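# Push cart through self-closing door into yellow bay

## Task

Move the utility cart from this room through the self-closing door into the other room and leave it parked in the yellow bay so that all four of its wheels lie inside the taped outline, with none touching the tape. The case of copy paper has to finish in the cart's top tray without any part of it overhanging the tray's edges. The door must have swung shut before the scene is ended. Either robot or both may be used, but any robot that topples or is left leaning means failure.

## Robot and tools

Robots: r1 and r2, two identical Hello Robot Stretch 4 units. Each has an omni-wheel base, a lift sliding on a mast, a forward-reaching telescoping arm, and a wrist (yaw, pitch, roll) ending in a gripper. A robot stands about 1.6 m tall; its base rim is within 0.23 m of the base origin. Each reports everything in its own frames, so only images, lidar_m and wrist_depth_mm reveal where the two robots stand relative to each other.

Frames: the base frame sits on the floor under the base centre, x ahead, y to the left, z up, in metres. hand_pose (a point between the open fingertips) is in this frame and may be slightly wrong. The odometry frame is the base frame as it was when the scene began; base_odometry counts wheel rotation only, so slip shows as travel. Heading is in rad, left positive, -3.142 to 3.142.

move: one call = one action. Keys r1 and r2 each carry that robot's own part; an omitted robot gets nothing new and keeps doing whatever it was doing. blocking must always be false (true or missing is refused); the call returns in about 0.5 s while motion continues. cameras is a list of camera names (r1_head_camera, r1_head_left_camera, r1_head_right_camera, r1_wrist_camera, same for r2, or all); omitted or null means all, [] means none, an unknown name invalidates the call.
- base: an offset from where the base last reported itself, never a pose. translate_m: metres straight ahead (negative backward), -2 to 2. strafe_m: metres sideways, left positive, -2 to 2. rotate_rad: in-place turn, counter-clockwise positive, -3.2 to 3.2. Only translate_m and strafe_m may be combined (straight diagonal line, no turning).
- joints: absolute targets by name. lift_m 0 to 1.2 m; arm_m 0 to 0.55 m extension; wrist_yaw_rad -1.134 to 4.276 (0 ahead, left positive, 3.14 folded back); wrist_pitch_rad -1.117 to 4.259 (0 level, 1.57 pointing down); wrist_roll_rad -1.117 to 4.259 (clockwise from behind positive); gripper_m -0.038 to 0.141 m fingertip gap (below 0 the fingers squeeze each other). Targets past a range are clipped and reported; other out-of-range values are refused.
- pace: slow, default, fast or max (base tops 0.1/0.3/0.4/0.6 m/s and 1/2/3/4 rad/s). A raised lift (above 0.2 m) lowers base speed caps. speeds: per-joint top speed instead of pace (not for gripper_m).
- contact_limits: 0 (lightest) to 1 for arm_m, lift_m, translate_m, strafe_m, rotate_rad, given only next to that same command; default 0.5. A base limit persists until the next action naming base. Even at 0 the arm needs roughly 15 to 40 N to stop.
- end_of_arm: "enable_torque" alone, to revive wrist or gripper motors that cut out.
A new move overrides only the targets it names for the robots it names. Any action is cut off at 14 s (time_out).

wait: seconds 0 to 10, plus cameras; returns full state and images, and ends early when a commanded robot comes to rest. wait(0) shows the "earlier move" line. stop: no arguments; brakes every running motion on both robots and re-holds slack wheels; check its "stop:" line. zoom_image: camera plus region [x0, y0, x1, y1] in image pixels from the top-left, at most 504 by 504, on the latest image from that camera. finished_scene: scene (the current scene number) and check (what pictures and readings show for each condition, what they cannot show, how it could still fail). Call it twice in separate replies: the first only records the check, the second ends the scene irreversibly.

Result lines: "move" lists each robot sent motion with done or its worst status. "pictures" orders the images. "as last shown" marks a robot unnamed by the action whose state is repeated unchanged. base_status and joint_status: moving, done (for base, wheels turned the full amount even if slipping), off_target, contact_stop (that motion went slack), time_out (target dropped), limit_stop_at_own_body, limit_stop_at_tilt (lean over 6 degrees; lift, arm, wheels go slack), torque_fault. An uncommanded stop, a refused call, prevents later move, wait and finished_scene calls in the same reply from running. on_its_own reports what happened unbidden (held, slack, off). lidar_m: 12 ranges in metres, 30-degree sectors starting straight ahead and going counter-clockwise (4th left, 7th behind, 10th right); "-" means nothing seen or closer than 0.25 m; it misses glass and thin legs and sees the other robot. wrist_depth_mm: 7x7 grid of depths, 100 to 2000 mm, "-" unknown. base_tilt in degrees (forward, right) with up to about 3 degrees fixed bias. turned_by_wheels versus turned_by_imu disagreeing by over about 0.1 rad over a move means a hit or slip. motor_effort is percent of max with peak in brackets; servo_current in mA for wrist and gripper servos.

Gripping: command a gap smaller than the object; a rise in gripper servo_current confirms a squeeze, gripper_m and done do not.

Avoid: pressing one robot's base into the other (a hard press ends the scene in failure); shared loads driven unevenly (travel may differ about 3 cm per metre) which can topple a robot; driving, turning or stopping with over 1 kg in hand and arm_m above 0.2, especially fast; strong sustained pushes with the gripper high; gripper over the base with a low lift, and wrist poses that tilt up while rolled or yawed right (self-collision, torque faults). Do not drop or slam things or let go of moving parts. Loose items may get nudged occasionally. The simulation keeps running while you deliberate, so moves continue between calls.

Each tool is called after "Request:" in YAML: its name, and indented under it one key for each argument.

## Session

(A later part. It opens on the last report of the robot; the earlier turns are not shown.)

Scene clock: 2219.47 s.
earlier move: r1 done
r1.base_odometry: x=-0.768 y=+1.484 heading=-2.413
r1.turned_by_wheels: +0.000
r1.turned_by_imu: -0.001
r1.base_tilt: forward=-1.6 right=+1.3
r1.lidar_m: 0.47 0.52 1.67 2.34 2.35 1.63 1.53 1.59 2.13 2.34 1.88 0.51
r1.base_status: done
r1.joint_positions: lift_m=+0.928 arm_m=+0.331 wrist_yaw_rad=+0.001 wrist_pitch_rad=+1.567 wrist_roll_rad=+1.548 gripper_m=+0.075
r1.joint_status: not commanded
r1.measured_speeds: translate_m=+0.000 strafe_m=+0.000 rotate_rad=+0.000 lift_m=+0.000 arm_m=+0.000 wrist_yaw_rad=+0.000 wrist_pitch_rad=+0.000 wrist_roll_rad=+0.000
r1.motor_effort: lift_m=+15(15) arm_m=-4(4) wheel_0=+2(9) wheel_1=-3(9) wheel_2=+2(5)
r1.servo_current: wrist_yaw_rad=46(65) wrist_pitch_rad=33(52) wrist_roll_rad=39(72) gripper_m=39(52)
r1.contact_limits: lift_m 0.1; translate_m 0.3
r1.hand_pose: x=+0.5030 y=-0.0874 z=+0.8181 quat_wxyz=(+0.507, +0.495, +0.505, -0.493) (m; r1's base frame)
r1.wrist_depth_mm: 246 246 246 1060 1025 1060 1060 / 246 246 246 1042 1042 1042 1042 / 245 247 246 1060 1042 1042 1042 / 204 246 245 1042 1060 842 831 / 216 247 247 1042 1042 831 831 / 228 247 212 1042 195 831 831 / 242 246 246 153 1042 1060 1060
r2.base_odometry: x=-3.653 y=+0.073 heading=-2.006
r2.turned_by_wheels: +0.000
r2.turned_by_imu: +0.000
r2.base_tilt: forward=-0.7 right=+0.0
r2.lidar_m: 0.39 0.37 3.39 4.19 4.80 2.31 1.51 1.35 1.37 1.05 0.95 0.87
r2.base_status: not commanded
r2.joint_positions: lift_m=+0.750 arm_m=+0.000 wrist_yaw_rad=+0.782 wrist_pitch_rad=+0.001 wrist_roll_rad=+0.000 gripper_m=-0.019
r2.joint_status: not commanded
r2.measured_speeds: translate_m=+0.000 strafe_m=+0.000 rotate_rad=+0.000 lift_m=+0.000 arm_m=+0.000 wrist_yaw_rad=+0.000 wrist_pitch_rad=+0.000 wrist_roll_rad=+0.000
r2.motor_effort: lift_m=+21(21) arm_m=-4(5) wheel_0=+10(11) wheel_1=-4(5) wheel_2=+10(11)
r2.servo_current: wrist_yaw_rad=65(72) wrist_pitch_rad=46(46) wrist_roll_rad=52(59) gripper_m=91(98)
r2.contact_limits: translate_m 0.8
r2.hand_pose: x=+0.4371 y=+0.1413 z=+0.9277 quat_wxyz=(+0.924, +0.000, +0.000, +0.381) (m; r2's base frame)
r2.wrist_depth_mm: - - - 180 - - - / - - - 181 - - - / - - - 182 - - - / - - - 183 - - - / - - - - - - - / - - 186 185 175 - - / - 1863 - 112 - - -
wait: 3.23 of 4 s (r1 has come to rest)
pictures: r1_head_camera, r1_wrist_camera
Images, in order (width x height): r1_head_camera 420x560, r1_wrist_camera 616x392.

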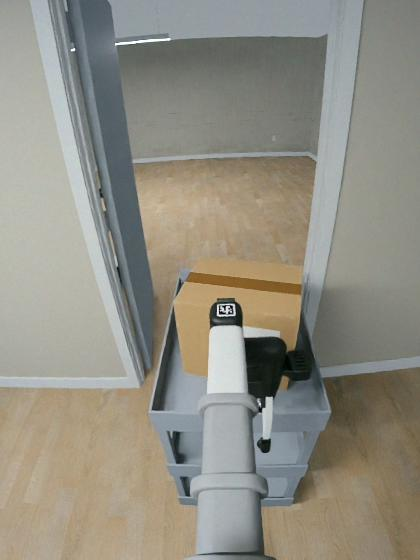

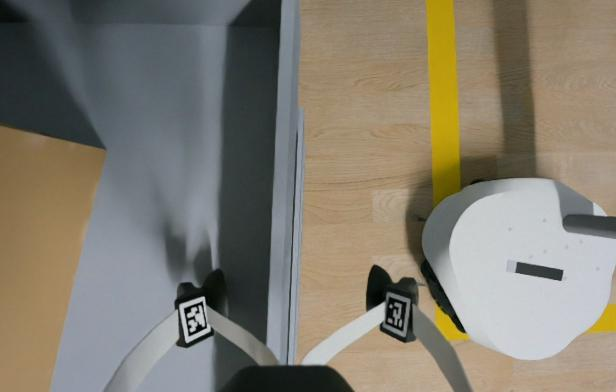

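Request:
move:
  r1: {"base": {"strafe_m": -0.03, "translate_m": 0.008}, "pace": "slow", "contact_limits": {"translate_m": 0.3}}
  blocking: false
  cameras: []

Request:
wait:
  seconds: 2
  cameras: []

Request:
move:
  r1: {"joints": {"gripper_m": -0.03}, "pace": "slow"}
  blocking: false
  cameras: []

Request:
wait:
  seconds: 3
  cameras: ["r1_wrist_camera", "r1_head_left_camera", "r1_head_right_camera"]

Scene clock: 2233.43 s.
move: r1 moving
r1.base_odometry: x=-0.778 y=+1.491 heading=-2.413
r1.turned_by_wheels: +0.000
r1.turned_by_imu: +0.000
r1.base_tilt: forward=-1.6 right=+1.2
r1.lidar_m: 0.46 0.52 1.67 2.33 2.37 1.64 1.55 1.60 2.16 2.34 1.87 0.51
r1.base_status: translate_m moving; strafe_m moving
r1.joint_positions: lift_m=+0.928 arm_m=+0.331 wrist_yaw_rad=+0.001 wrist_pitch_rad=+1.567 wrist_roll_rad=+1.548 gripper_m=+0.075
r1.joint_status: not commanded
r1.measured_speeds: translate_m=+0.013 strafe_m=-0.049 rotate_rad=-0.003 lift_m=+0.000 arm_m=+0.000 wrist_yaw_rad=+0.000 wrist_pitch_rad=+0.000 wrist_roll_rad=+0.000
r1.motor_effort: lift_m=+15(15) arm_m=-4(4) wheel_0=+5(9) wheel_1=-3(6) wheel_2=-4(4)
r1.servo_current: wrist_yaw_rad=26(59) wrist_pitch_rad=46(46) wrist_roll_rad=39(59) gripper_m=46(46)
r1.contact_limits: lift_m 0.1; translate_m 0.3
r1.hand_pose: x=+0.5030 y=-0.0874 z=+0.8181 quat_wxyz=(+0.507, +0.495, +0.505, -0.493) (m; r1's base frame)
r1.wrist_depth_mm: 246 - - 1042 1042 1042 1060 / 246 246 246 246 1042 1042 1060 / 247 247 246 247 1042 1042 1060 / 196 246 247 1060 1060 842 842 / 211 246 246 1042 1042 831 831 / 219 247 212 246 195 831 831 / 233 246 247 152 1042 1042 1042
r2.base_odometry: x=-3.653 y=+0.073 heading=-2.006
r2.turned_by_wheels: +0.000
r2.turned_by_imu: +0.000
r2.base_tilt: forward=-0.7 right=+0.0
r2.lidar_m: 0.43 0.39 3.38 4.16 4.77 2.33 1.50 1.33 1.34 1.06 0.94 0.87
r2.base_status: not commanded
r2.joint_positions: lift_m=+0.750 arm_m=+0.000 wrist_yaw_rad=+0.782 wrist_pitch_rad=+0.001 wrist_roll_rad=+0.000 gripper_m=-0.019
r2.joint_status: not commanded
r2.measured_speeds: translate_m=+0.000 strafe_m=+0.000 rotate_rad=+0.000 lift_m=+0.000 arm_m=+0.000 wrist_yaw_rad=+0.000 wrist_pitch_rad=+0.000 wrist_roll_rad=+0.000
r2.motor_effort: lift_m=+21(21) arm_m=-4(4) wheel_0=+10(11) wheel_1=-4(5) wheel_2=+10(11)
r2.servo_current: wrist_yaw_rad=46(65) wrist_pitch_rad=39(39) wrist_roll_rad=46(52) gripper_m=91(98)
r2.contact_limits: translate_m 0.8
r2.hand_pose: x=+0.4371 y=+0.1413 z=+0.9277 quat_wxyz=(+0.924, +0.000, +0.000, +0.381) (m; r2's base frame)
r2.wrist_depth_mm: - - - 180 - - - / - - - 181 - - - / - - - 182 - - - / - - - 182 - - - / - - - - - - - / - - 185 184 175 - - / - 1921 - 112 - - -
pictures: none
No camera images: "cameras" was empty.

Scene clock: 2234.30 s.
earlier move: r1 done
r1.base_odometry: x=-0.793 y=+1.501 heading=-2.413
r1.turned_by_wheels: +0.000
r1.turned_by_imu: +0.000
r1.base_tilt: forward=-1.6 right=+1.3
r1.lidar_m: 0.47 0.52 1.65 2.38 2.36 1.65 1.53 1.60 2.12 2.31 1.84 0.50
r1.base_status: done
r1.joint_positions: lift_m=+0.928 arm_m=+0.331 wrist_yaw_rad=+0.001 wrist_pitch_rad=+1.567 wrist_roll_rad=+1.548 gripper_m=+0.075
r1.joint_status: not commanded
r1.measured_speeds: translate_m=+0.000 strafe_m=+0.000 rotate_rad=+0.000 lift_m=+0.000 arm_m=+0.000 wrist_yaw_rad=+0.000 wrist_pitch_rad=+0.000 wrist_roll_rad=+0.000
r1.motor_effort: lift_m=+15(15) arm_m=-4(4) wheel_0=+4(9) wheel_1=-2(7) wheel_2=-1(4)
r1.servo_current: wrist_yaw_rad=33(59) wrist_pitch_rad=46(52) wrist_roll_rad=46(59) gripper_m=46(52)
r1.contact_limits: lift_m 0.1; translate_m 0.3
r1.hand_pose: x=+0.5030 y=-0.0874 z=+0.8181 quat_wxyz=(+0.507, +0.495, +0.505, -0.493) (m; r1's base frame)
r1.wrist_depth_mm: - - - - 1042 1042 1042 / 247 246 246 246 1042 1042 1042 / 246 246 246 246 1042 1060 1060 / 208 246 246 246 1042 854 842 / 200 246 246 247 1042 831 842 / 208 246 212 246 195 831 831 / 215 247 246 153 1060 1060 1042
r2.base_odometry: x=-3.653 y=+0.073 heading=-2.006
r2.turned_by_wheels: +0.000
r2.turned_by_imu: +0.000
r2.base_tilt: forward=-0.6 right=+0.1
r2.lidar_m: 0.43 0.38 3.36 4.19 4.80 2.30 1.49 1.34 1.36 1.06 0.94 0.85
r2.base_status: not commanded
r2.joint_positions: lift_m=+0.750 arm_m=+0.000 wrist_yaw_rad=+0.782 wrist_pitch_rad=+0.001 wrist_roll_rad=+0.000 gripper_m=-0.019
r2.joint_status: not commanded
r2.measured_speeds: translate_m=+0.000 strafe_m=+0.000 rotate_rad=+0.000 lift_m=+0.000 arm_m=+0.000 wrist_yaw_rad=+0.000 wrist_pitch_rad=+0.000 wrist_roll_rad=+0.000
r2.motor_effort: lift_m=+21(21) arm_m=-4(4) wheel_0=+9(11) wheel_1=-4(5) wheel_2=+10(11)
r2.servo_current: wrist_yaw_rad=52(65) wrist_pitch_rad=39(46) wrist_roll_rad=46(59) gripper_m=85(98)
r2.contact_limits: translate_m 0.8
r2.hand_pose: x=+0.4371 y=+0.1413 z=+0.9277 quat_wxyz=(+0.924, +0.000, +0.000, +0.381) (m; r2's base frame)
r2.wrist_depth_mm: - - - 180 - - - / - - - 181 - - - / - - - 182 - - - / - - - 182 - - - / - - - - - - - / - - 185 185 175 - - / - 1983 - 112 - - -
wait: 0.87 of 2 s (r1 has come to rest)
pictures: none
No camera images: "cameras" was empty.

Scene clock: 2234.80 s.
move: r1 moving
r1.base_odometry: x=-0.793 y=+1.501 heading=-2.413
r1.turned_by_wheels: +0.000
r1.turned_by_imu: +0.000
r1.base_tilt: forward=-1.6 right=+1.2
r1.lidar_m: 0.48 0.52 1.66 2.37 2.33 1.66 1.55 1.60 2.14 2.31 1.85 0.48
r1.base_status: not commanded
r1.joint_positions: lift_m=+0.928 arm_m=+0.331 wrist_yaw_rad=+0.001 wrist_pitch_rad=+1.567 wrist_roll_rad=+1.548 gripper_m=+0.065
r1.joint_status: gripper_m moving
r1.measured_speeds: translate_m=+0.000 strafe_m=+0.000 rotate_rad=+0.000 lift_m=+0.000 arm_m=+0.000 wrist_yaw_rad=+0.000 wrist_pitch_rad=+0.000 wrist_roll_rad=+0.000
r1.motor_effort: lift_m=+15(15) arm_m=-4(4) wheel_0=+4(4) wheel_1=-2(3) wheel_2=-1(1)
r1.servo_current: wrist_yaw_rad=59(65) wrist_pitch_rad=39(52) wrist_roll_rad=52(59) gripper_m=59(72)
r1.contact_limits: lift_m 0.1; translate_m 0.3
r1.hand_pose: x=+0.5030 y=-0.0874 z=+0.8181 quat_wxyz=(+0.507, +0.495, +0.505, -0.493) (m; r1's base frame)
r1.wrist_depth_mm: - - - - 1060 1060 1060 / 247 246 246 246 1060 1042 1042 / 246 245 247 246 1042 1042 1060 / 208 247 247 246 1042 854 842 / 200 246 247 247 1060 831 831 / 207 246 213 246 192 831 831 / 215 247 246 154 1042 1042 1042
r2.base_odometry: x=-3.653 y=+0.073 heading=-2.006
r2.turned_by_wheels: +0.000
r2.turned_by_imu: +0.000
r2.base_tilt: forward=-0.7 right=+0.0
r2.lidar_m: 0.41 0.38 3.38 4.20 4.76 2.31 1.51 1.33 1.35 1.07 0.93 0.83
r2.base_status: not commanded
r2.joint_positions: lift_m=+0.750 arm_m=+0.000 wrist_yaw_rad=+0.782 wrist_pitch_rad=+0.001 wrist_roll_rad=+0.000 gripper_m=-0.019
r2.joint_status: not commanded
r2.measured_speeds: translate_m=+0.000 strafe_m=+0.000 rotate_rad=+0.000 lift_m=+0.000 arm_m=+0.000 wrist_yaw_rad=+0.000 wrist_pitch_rad=+0.000 wrist_roll_rad=+0.000
r2.motor_effort: lift_m=+21(21) arm_m=-4(4) wheel_0=+10(10) wheel_1=-4(4) wheel_2=+10(11)
r2.servo_current: wrist_yaw_rad=65(65) wrist_pitch_rad=39(46) wrist_roll_rad=46(59) gripper_m=91(91)
r2.contact_limits: translate_m 0.8
r2.hand_pose: x=+0.4371 y=+0.1413 z=+0.9277 quat_wxyz=(+0.924, +0.000, +0.000, +0.381) (m; r2's base frame)
r2.wrist_depth_mm: - - - 180 - - - / - - - 180 - - - / - - - 181 - - - / - - - 182 - - - / - - - - - - - / - - 185 185 175 - - / - 1983 - 112 - - -
pictures: none
No camera images: "cameras" was empty.

Scene clock: 2237.80 s.
earlier move: r1 moving
r1.base_odometry: x=-0.793 y=+1.501 heading=-2.413
r1.turned_by_wheels: +0.000
r1.turned_by_imu: +0.000
r1.base_tilt: forward=-1.6 right=+1.3
r1.lidar_m: 0.44 0.51 1.63 2.36 2.35 1.66 1.56 1.59 2.16 2.28 1.85 0.51
r1.base_status: not commanded
r1.joint_positions: lift_m=+0.928 arm_m=+0.331 wrist_yaw_rad=+0.001 wrist_pitch_rad=+1.567 wrist_roll_rad=+1.548 gripper_m=-0.029
r1.joint_status: gripper_m moving
r1.measured_speeds: translate_m=+0.000 strafe_m=+0.000 rotate_rad=+0.000 lift_m=+0.000 arm_m=+0.000 wrist_yaw_rad=+0.000 wrist_pitch_rad=+0.000 wrist_roll_rad=+0.000
r1.motor_effort: lift_m=+15(15) arm_m=-4(4) wheel_0=+4(4) wheel_1=-3(3) wheel_2=-1(1)
r1.servo_current: wrist_yaw_rad=52(65) wrist_pitch_rad=46(52) wrist_roll_rad=52(65) gripper_m=65(130)
r1.contact_limits: lift_m 0.1; translate_m 0.3
r1.hand_pose: x=+0.5030 y=-0.0874 z=+0.8181 quat_wxyz=(+0.507, +0.495, +0.505, -0.493) (m; r1's base frame)
r1.wrist_depth_mm: - - - 1042 1042 1060 1042 / 244 244 244 244 1025 1060 1042 / 244 244 245 244 1060 1042 1060 / 223 245 245 245 1060 831 831 / 198 245 245 245 1042 831 842 / 204 245 245 197 991 831 831 / 213 245 245 245 1042 831 1042
r2.base_odometry: x=-3.653 y=+0.073 heading=-2.006
r2.turned_by_wheels: +0.000
r2.turned_by_imu: +0.000
r2.base_tilt: forward=-0.7 right=+0.0
r2.lidar_m: 0.44 0.37 3.36 4.19 4.79 2.34 1.50 1.35 1.37 1.05 0.95 0.86
r2.base_status: not commanded
r2.joint_positions: lift_m=+0.750 arm_m=+0.000 wrist_yaw_rad=+0.782 wrist_pitch_rad=+0.001 wrist_roll_rad=+0.000 gripper_m=-0.019
r2.joint_status: not commanded
r2.measured_speeds: translate_m=+0.000 strafe_m=+0.000 rotate_rad=+0.000 lift_m=+0.000 arm_m=+0.000 wrist_yaw_rad=+0.000 wrist_pitch_rad=+0.000 wrist_roll_rad=+0.000
r2.motor_effort: lift_m=+21(21) arm_m=-4(5) wheel_0=+10(11) wheel_1=-4(4) wheel_2=+10(11)
r2.servo_current: wrist_yaw_rad=52(65) wrist_pitch_rad=39(46) wrist_roll_rad=59(59) gripper_m=85(98)
r2.contact_limits: translate_m 0.8
r2.hand_pose: x=+0.4371 y=+0.1413 z=+0.9277 quat_wxyz=(+0.924, +0.000, +0.000, +0.381) (m; r2's base frame)
r2.wrist_depth_mm: - - - 180 - - - / - - - 181 - - - / - - - 182 - - - / - - - 182 - - - / - - - - - - - / - - 185 185 175 - - / - 1921 - 112 - - -
wait: 3.00 s; no rest
pictures: r1_head_left_camera, r1_head_right_camera, r1_wrist_camera
Images, in order (width x height): r1_head_left_camera 420x672, r1_head_right_camera 420x672, r1_wrist_camera 616x392.

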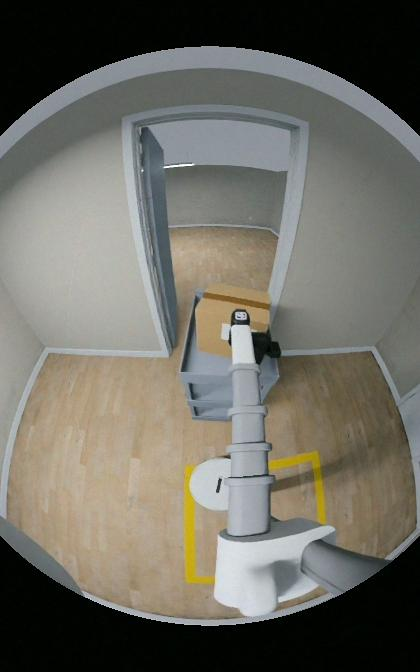

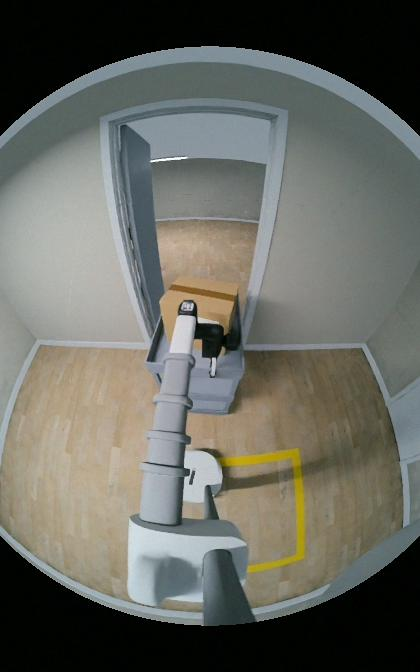

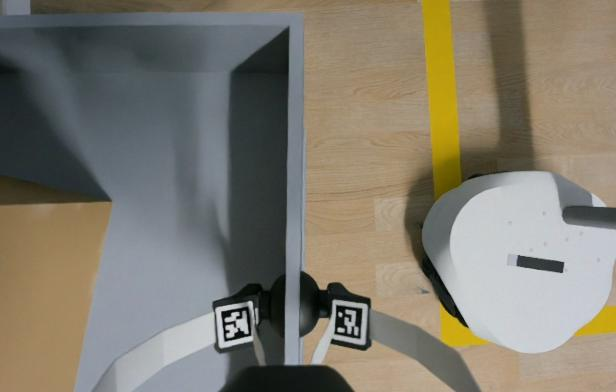

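Request:
move:
  r1: {"base": {"translate_m": -0.14}, "pace": "slow", "contact_limits": {"translate_m": 0.6}}
  blocking: false
  cameras: []

Request:
wait:
  seconds: 3
  cameras: ["r1_wrist_camera", "r1_head_camera"]

Scene clock: 2261.30 s.
earlier move: r1 done
move: r1 moving
r1.base_odometry: x=-0.784 y=+1.509 heading=-2.413
r1.turned_by_wheels: +0.000
r1.turned_by_imu: +0.000
r1.base_tilt: forward=-1.5 right=+1.3
r1.lidar_m: 0.48 0.51 1.69 2.38 2.36 1.65 1.53 1.60 2.09 2.33 1.88 0.50
r1.base_status: translate_m moving
r1.joint_positions: lift_m=+0.928 arm_m=+0.331 wrist_yaw_rad=+0.001 wrist_pitch_rad=+1.564 wrist_roll_rad=+1.549 gripper_m=-0.029
r1.joint_status: all done
r1.measured_speeds: translate_m=-0.048 strafe_m=+0.000 rotate_rad=+0.002 lift_m=+0.000 arm_m=+0.000 wrist_yaw_rad=+0.000 wrist_pitch_rad=-0.020 wrist_roll_rad=+0.000
r1.motor_effort: lift_m=+15(15) arm_m=-4(4) wheel_0=-8(8) wheel_1=-6(7) wheel_2=+8(8)
r1.servo_current: wrist_yaw_rad=46(59) wrist_pitch_rad=46(46) wrist_roll_rad=33(52) gripper_m=85(91)
r1.contact_limits: lift_m 0.1; translate_m 0.6
r1.hand_pose: x=+0.5040 y=-0.0874 z=+0.8181 quat_wxyz=(+0.507, +0.496, +0.504, -0.492) (m; r1's base frame)
r1.wrist_depth_mm: - - - 1060 1060 1042 1042 / 247 246 246 1042 1042 1025 1042 / 246 247 245 1042 1060 1025 1042 / 221 247 246 1042 1042 842 820 / 204 246 246 246 1042 831 831 / 210 247 206 195 1042 831 831 / 222 158 246 181 1042 831 1042
r2.base_odometry: x=-3.653 y=+0.073 heading=-2.006
r2.turned_by_wheels: +0.000
r2.turned_by_imu: +0.000
r2.base_tilt: forward=-0.7 right=+0.1
r2.lidar_m: 0.38 0.40 3.39 4.16 4.79 2.33 1.48 1.32 1.35 1.07 0.94 0.85
r2.base_status: not commanded
r2.joint_positions: lift_m=+0.750 arm_m=+0.000 wrist_yaw_rad=+0.782 wrist_pitch_rad=+0.001 wrist_roll_rad=+0.000 gripper_m=-0.019
r2.joint_status: not commanded
r2.measured_speeds: translate_m=+0.000 strafe_m=+0.000 rotate_rad=+0.000 lift_m=+0.000 arm_m=+0.000 wrist_yaw_rad=+0.000 wrist_pitch_rad=+0.000 wrist_roll_rad=+0.000
r2.motor_effort: lift_m=+21(21) arm_m=-4(4) wheel_0=+10(11) wheel_1=-4(4) wheel_2=+10(11)
r2.servo_current: wrist_yaw_rad=59(65) wrist_pitch_rad=39(46) wrist_roll_rad=33(52) gripper_m=85(91)
r2.contact_limits: translate_m 0.8
r2.hand_pose: x=+0.4371 y=+0.1413 z=+0.9277 quat_wxyz=(+0.924, +0.000, +0.000, +0.381) (m; r2's base frame)
r2.wrist_depth_mm: - - - 181 - - - / - - - 181 - - - / - - - 181 - - - / - - - 182 - - - / - - - - - - - / - - 186 185 175 - - / - 1863 - 113 - - -
pictures: none
No camera images: "cameras" was empty.

Scene clock: 2263.50 s.
earlier move: r1 done
r1.base_odometry: x=-0.689 y=+1.594 heading=-2.413
r1.turned_by_wheels: +0.000
r1.turned_by_imu: +0.001
r1.base_tilt: forward=-1.6 right=+1.3
r1.lidar_m: 0.48 0.51 1.84 2.36 2.15 1.47 1.41 1.45 1.93 2.31 2.06 0.49
r1.base_status: done
r1.joint_positions: lift_m=+0.928 arm_m=+0.331 wrist_yaw_rad=+0.001 wrist_pitch_rad=+1.562 wrist_roll_rad=+1.549 gripper_m=-0.029
r1.joint_status: all done
r1.measured_speeds: translate_m=+0.000 strafe_m=+0.000 rotate_rad=+0.000 lift_m=+0.000 arm_m=+0.000 wrist_yaw_rad=+0.000 wrist_pitch_rad=+0.000 wrist_roll_rad=+0.000
r1.motor_effort: lift_m=+15(15) arm_m=-4(4) wheel_0=-1(9) wheel_1=-3(9) wheel_2=+5(12)
r1.servo_current: wrist_yaw_rad=65(65) wrist_pitch_rad=52(59) wrist_roll_rad=46(65) gripper_m=72(91)
r1.contact_limits: lift_m 0.1; translate_m 0.6
r1.hand_pose: x=+0.5047 y=-0.0874 z=+0.8181 quat_wxyz=(+0.508, +0.496, +0.503, -0.492) (m; r1's base frame)
r1.wrist_depth_mm: - 1042 1042 1042 1060 1042 1042 / 247 246 246 1060 1042 1042 1025 / 248 247 247 1042 1042 1042 1042 / 247 247 247 1042 1042 842 820 / 199 247 247 1042 1042 820 831 / 200 247 190 196 1042 831 831 / 214 151 182 179 1060 - 1042
r2.base_odometry: x=-3.653 y=+0.073 heading=-2.006
r2.turned_by_wheels: +0.000
r2.turned_by_imu: +0.000
r2.base_tilt: forward=-0.7 right=+0.0
r2.lidar_m: 0.39 0.38 3.37 4.21 4.79 2.31 1.51 1.34 1.36 1.03 0.96 0.84
r2.base_status: not commanded
r2.joint_positions: lift_m=+0.750 arm_m=+0.000 wrist_yaw_rad=+0.782 wrist_pitch_rad=+0.001 wrist_roll_rad=+0.000 gripper_m=-0.019
r2.joint_status: not commanded
r2.measured_speeds: translate_m=+0.000 strafe_m=+0.000 rotate_rad=+0.000 lift_m=+0.000 arm_m=+0.000 wrist_yaw_rad=+0.000 wrist_pitch_rad=+0.000 wrist_roll_rad=+0.000
r2.motor_effort: lift_m=+21(21) arm_m=-4(4) wheel_0=+10(11) wheel_1=-4(4) wheel_2=+11(11)
r2.servo_current: wrist_yaw_rad=46(65) wrist_pitch_rad=46(46) wrist_roll_rad=46(59) gripper_m=91(98)
r2.contact_limits: translate_m 0.8
r2.hand_pose: x=+0.4371 y=+0.1413 z=+0.9277 quat_wxyz=(+0.924, +0.000, +0.000, +0.381) (m; r2's base frame)
r2.wrist_depth_mm: - - - 180 - - - / - - - 181 - - - / - - - 182 - - - / - - - 183 - - - / - - - - - - - / - - 186 185 175 - - / - 1983 - 112 - - -
wait: 2.20 of 3 s (r1 has come to rest)
pictures: r1_head_camera, r1_wrist_camera
Images, in order (width x height): r1_head_camera 420x560, r1_wrist_camera 616x392.

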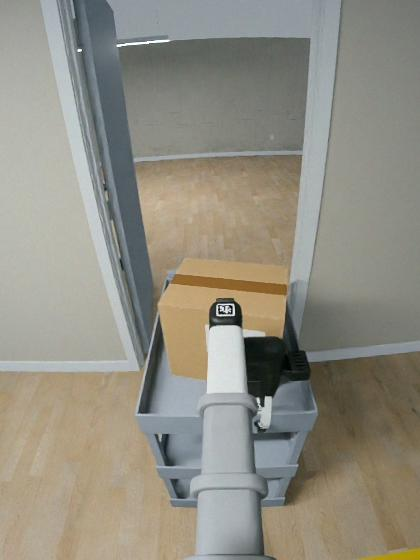

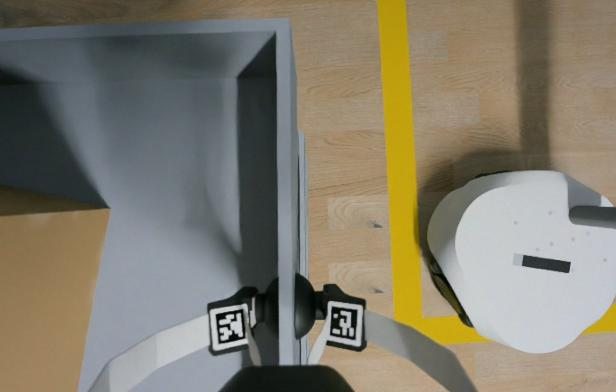

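Request:
move:
  r1: {"base": {"translate_m": -0.34, "strafe_m": -0.092}, "pace": "slow", "contact_limits": {"translate_m": 0.6}}
  blocking: false
  cameras: []

Request:
wait:
  seconds: 6
  cameras: ["r1_wrist_camera", "r1_head_camera"]

Scene clock: 2284.67 s.
move: r1 moving
r1.base_odometry: x=-0.682 y=+1.605 heading=-2.412
r1.turned_by_wheels: +0.001
r1.turned_by_imu: +0.001
r1.base_tilt: forward=-1.5 right=+1.3
r1.lidar_m: 0.47 0.51 1.88 2.36 2.12 1.49 1.40 1.44 1.95 2.30 2.06 0.53
r1.base_status: translate_m moving; strafe_m moving
r1.joint_positions: lift_m=+0.928 arm_m=+0.331 wrist_yaw_rad=+0.001 wrist_pitch_rad=+1.562 wrist_roll_rad=+1.549 gripper_m=-0.029
r1.joint_status: not commanded
r1.measured_speeds: translate_m=-0.049 strafe_m=-0.013 rotate_rad=+0.002 lift_m=+0.000 arm_m=+0.000 wrist_yaw_rad=+0.000 wrist_pitch_rad=+0.000 wrist_roll_rad=+0.000
r1.motor_effort: lift_m=+15(15) arm_m=-4(4) wheel_0=+0(3) wheel_1=-5(7) wheel_2=+12(13)
r1.servo_current: wrist_yaw_rad=46(72) wrist_pitch_rad=59(59) wrist_roll_rad=52(59) gripper_m=78(85)
r1.contact_limits: lift_m 0.1; translate_m 0.6
r1.hand_pose: x=+0.5047 y=-0.0874 z=+0.8181 quat_wxyz=(+0.508, +0.496, +0.503, -0.492) (m; r1's base frame)
r1.wrist_depth_mm: 1060 1042 1042 1042 1042 1042 1042 / 248 248 247 1060 1042 1042 1042 / 248 247 246 1060 1025 1060 1042 / 248 248 246 1060 1042 842 820 / 206 247 247 1042 1060 820 820 / 208 248 204 186 1042 831 820 / 222 154 180 180 169 820 1060
r2.base_odometry: x=-3.653 y=+0.073 heading=-2.006
r2.turned_by_wheels: +0.000
r2.turned_by_imu: +0.000
r2.base_tilt: forward=-0.7 right=+0.0
r2.lidar_m: 0.43 0.38 3.39 4.19 4.80 2.31 1.49 1.35 1.35 1.05 0.94 0.87
r2.base_status: not commanded
r2.joint_positions: lift_m=+0.750 arm_m=+0.000 wrist_yaw_rad=+0.782 wrist_pitch_rad=+0.001 wrist_roll_rad=+0.000 gripper_m=-0.019
r2.joint_status: not commanded
r2.measured_speeds: translate_m=+0.000 strafe_m=+0.000 rotate_rad=+0.000 lift_m=+0.000 arm_m=+0.000 wrist_yaw_rad=+0.000 wrist_pitch_rad=+0.000 wrist_roll_rad=+0.000
r2.motor_effort: lift_m=+21(21) arm_m=-4(4) wheel_0=+10(10) wheel_1=-4(4) wheel_2=+10(11)
r2.servo_current: wrist_yaw_rad=59(59) wrist_pitch_rad=39(46) wrist_roll_rad=39(59) gripper_m=91(91)
r2.contact_limits: translate_m 0.8
r2.hand_pose: x=+0.4371 y=+0.1413 z=+0.9277 quat_wxyz=(+0.924, +0.000, +0.000, +0.381) (m; r2's base frame)
r2.wrist_depth_mm: - - - 181 - - - / - - - 181 - - - / - - - 182 - - - / - - - 182 - - - / - - - - - - - / - - 186 185 175 - - / - 1921 - 112 - - -
pictures: none
No camera images: "cameras" was empty.

Scene clock: 2288.93 s.
earlier move: r1 done
r1.base_odometry: x=-0.497 y=+1.889 heading=-2.412
r1.turned_by_wheels: +0.000
r1.turned_by_imu: +0.002
r1.base_tilt: forward=-1.6 right=+1.2
r1.lidar_m: 0.45 0.47 2.33 2.43 1.64 1.12 1.07 1.11 1.47 2.22 2.31 1.80
r1.base_status: done
r1.joint_positions: lift_m=+0.928 arm_m=+0.331 wrist_yaw_rad=+0.001 wrist_pitch_rad=+1.563 wrist_roll_rad=+1.549 gripper_m=-0.029
r1.joint_status: not commanded
r1.measured_speeds: translate_m=+0.000 strafe_m=+0.000 rotate_rad=+0.000 lift_m=+0.000 arm_m=+0.000 wrist_yaw_rad=+0.000 wrist_pitch_rad=+0.000 wrist_roll_rad=+0.000
r1.motor_effort: lift_m=+15(15) arm_m=-4(4) wheel_0=+2(4) wheel_1=-2(7) wheel_2=+7(14)
r1.servo_current: wrist_yaw_rad=52(72) wrist_pitch_rad=52(65) wrist_roll_rad=52(72) gripper_m=72(85)
r1.contact_limits: lift_m 0.1; translate_m 0.6
r1.hand_pose: x=+0.5042 y=-0.0874 z=+0.8181 quat_wxyz=(+0.508, +0.496, +0.504, -0.492) (m; r1's base frame)
r1.wrist_depth_mm: 1042 1042 1042 1042 1042 1042 1042 / 1042 1042 1042 1042 1042 1042 1042 / 1060 1025 1060 1060 1042 1060 1042 / 1060 1060 1042 1060 1042 842 842 / 247 247 247 1060 1042 820 820 / 248 247 205 197 1060 820 820 / 234 221 179 176 174 - 831
r2.base_odometry: x=-3.653 y=+0.073 heading=-2.006
r2.turned_by_wheels: +0.000
r2.turned_by_imu: +0.001
r2.base_tilt: forward=-0.7 right=+0.0
r2.lidar_m: 0.40 0.37 3.39 4.20 4.79 2.33 1.50 1.35 1.34 1.05 0.95 0.83
r2.base_status: not commanded
r2.joint_positions: lift_m=+0.750 arm_m=+0.000 wrist_yaw_rad=+0.782 wrist_pitch_rad=+0.001 wrist_roll_rad=+0.000 gripper_m=-0.019
r2.joint_status: not commanded
r2.measured_speeds: translate_m=+0.000 strafe_m=+0.000 rotate_rad=+0.000 lift_m=+0.000 arm_m=+0.000 wrist_yaw_rad=+0.000 wrist_pitch_rad=+0.000 wrist_roll_rad=+0.000
r2.motor_effort: lift_m=+21(21) arm_m=-4(5) wheel_0=+10(11) wheel_1=-4(5) wheel_2=+10(11)
r2.servo_current: wrist_yaw_rad=46(72) wrist_pitch_rad=33(46) wrist_roll_rad=52(59) gripper_m=85(98)
r2.contact_limits: translate_m 0.8
r2.hand_pose: x=+0.4371 y=+0.1413 z=+0.9277 quat_wxyz=(+0.924, +0.000, +0.000, +0.381) (m; r2's base frame)
r2.wrist_depth_mm: - - - 180 - - - / - - - 181 - - - / - - - 182 - - - / - - - 182 - - - / - - - - - - - / - - 185 185 175 - - / - 1921 - 112 - - -
wait: 4.27 of 6 s (r1 has come to rest)
pictures: r1_head_camera, r1_wrist_camera
Images, in order (width x height): r1_head_camera 420x560, r1_wrist_camera 616x392.

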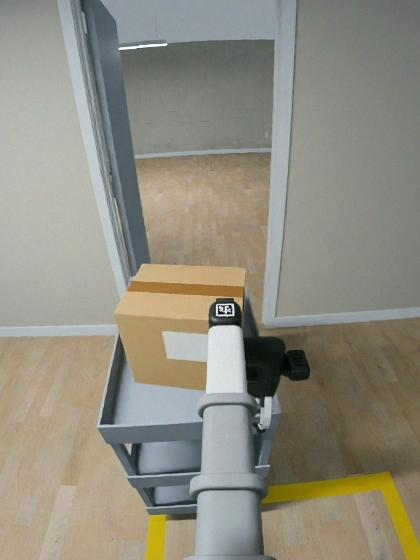

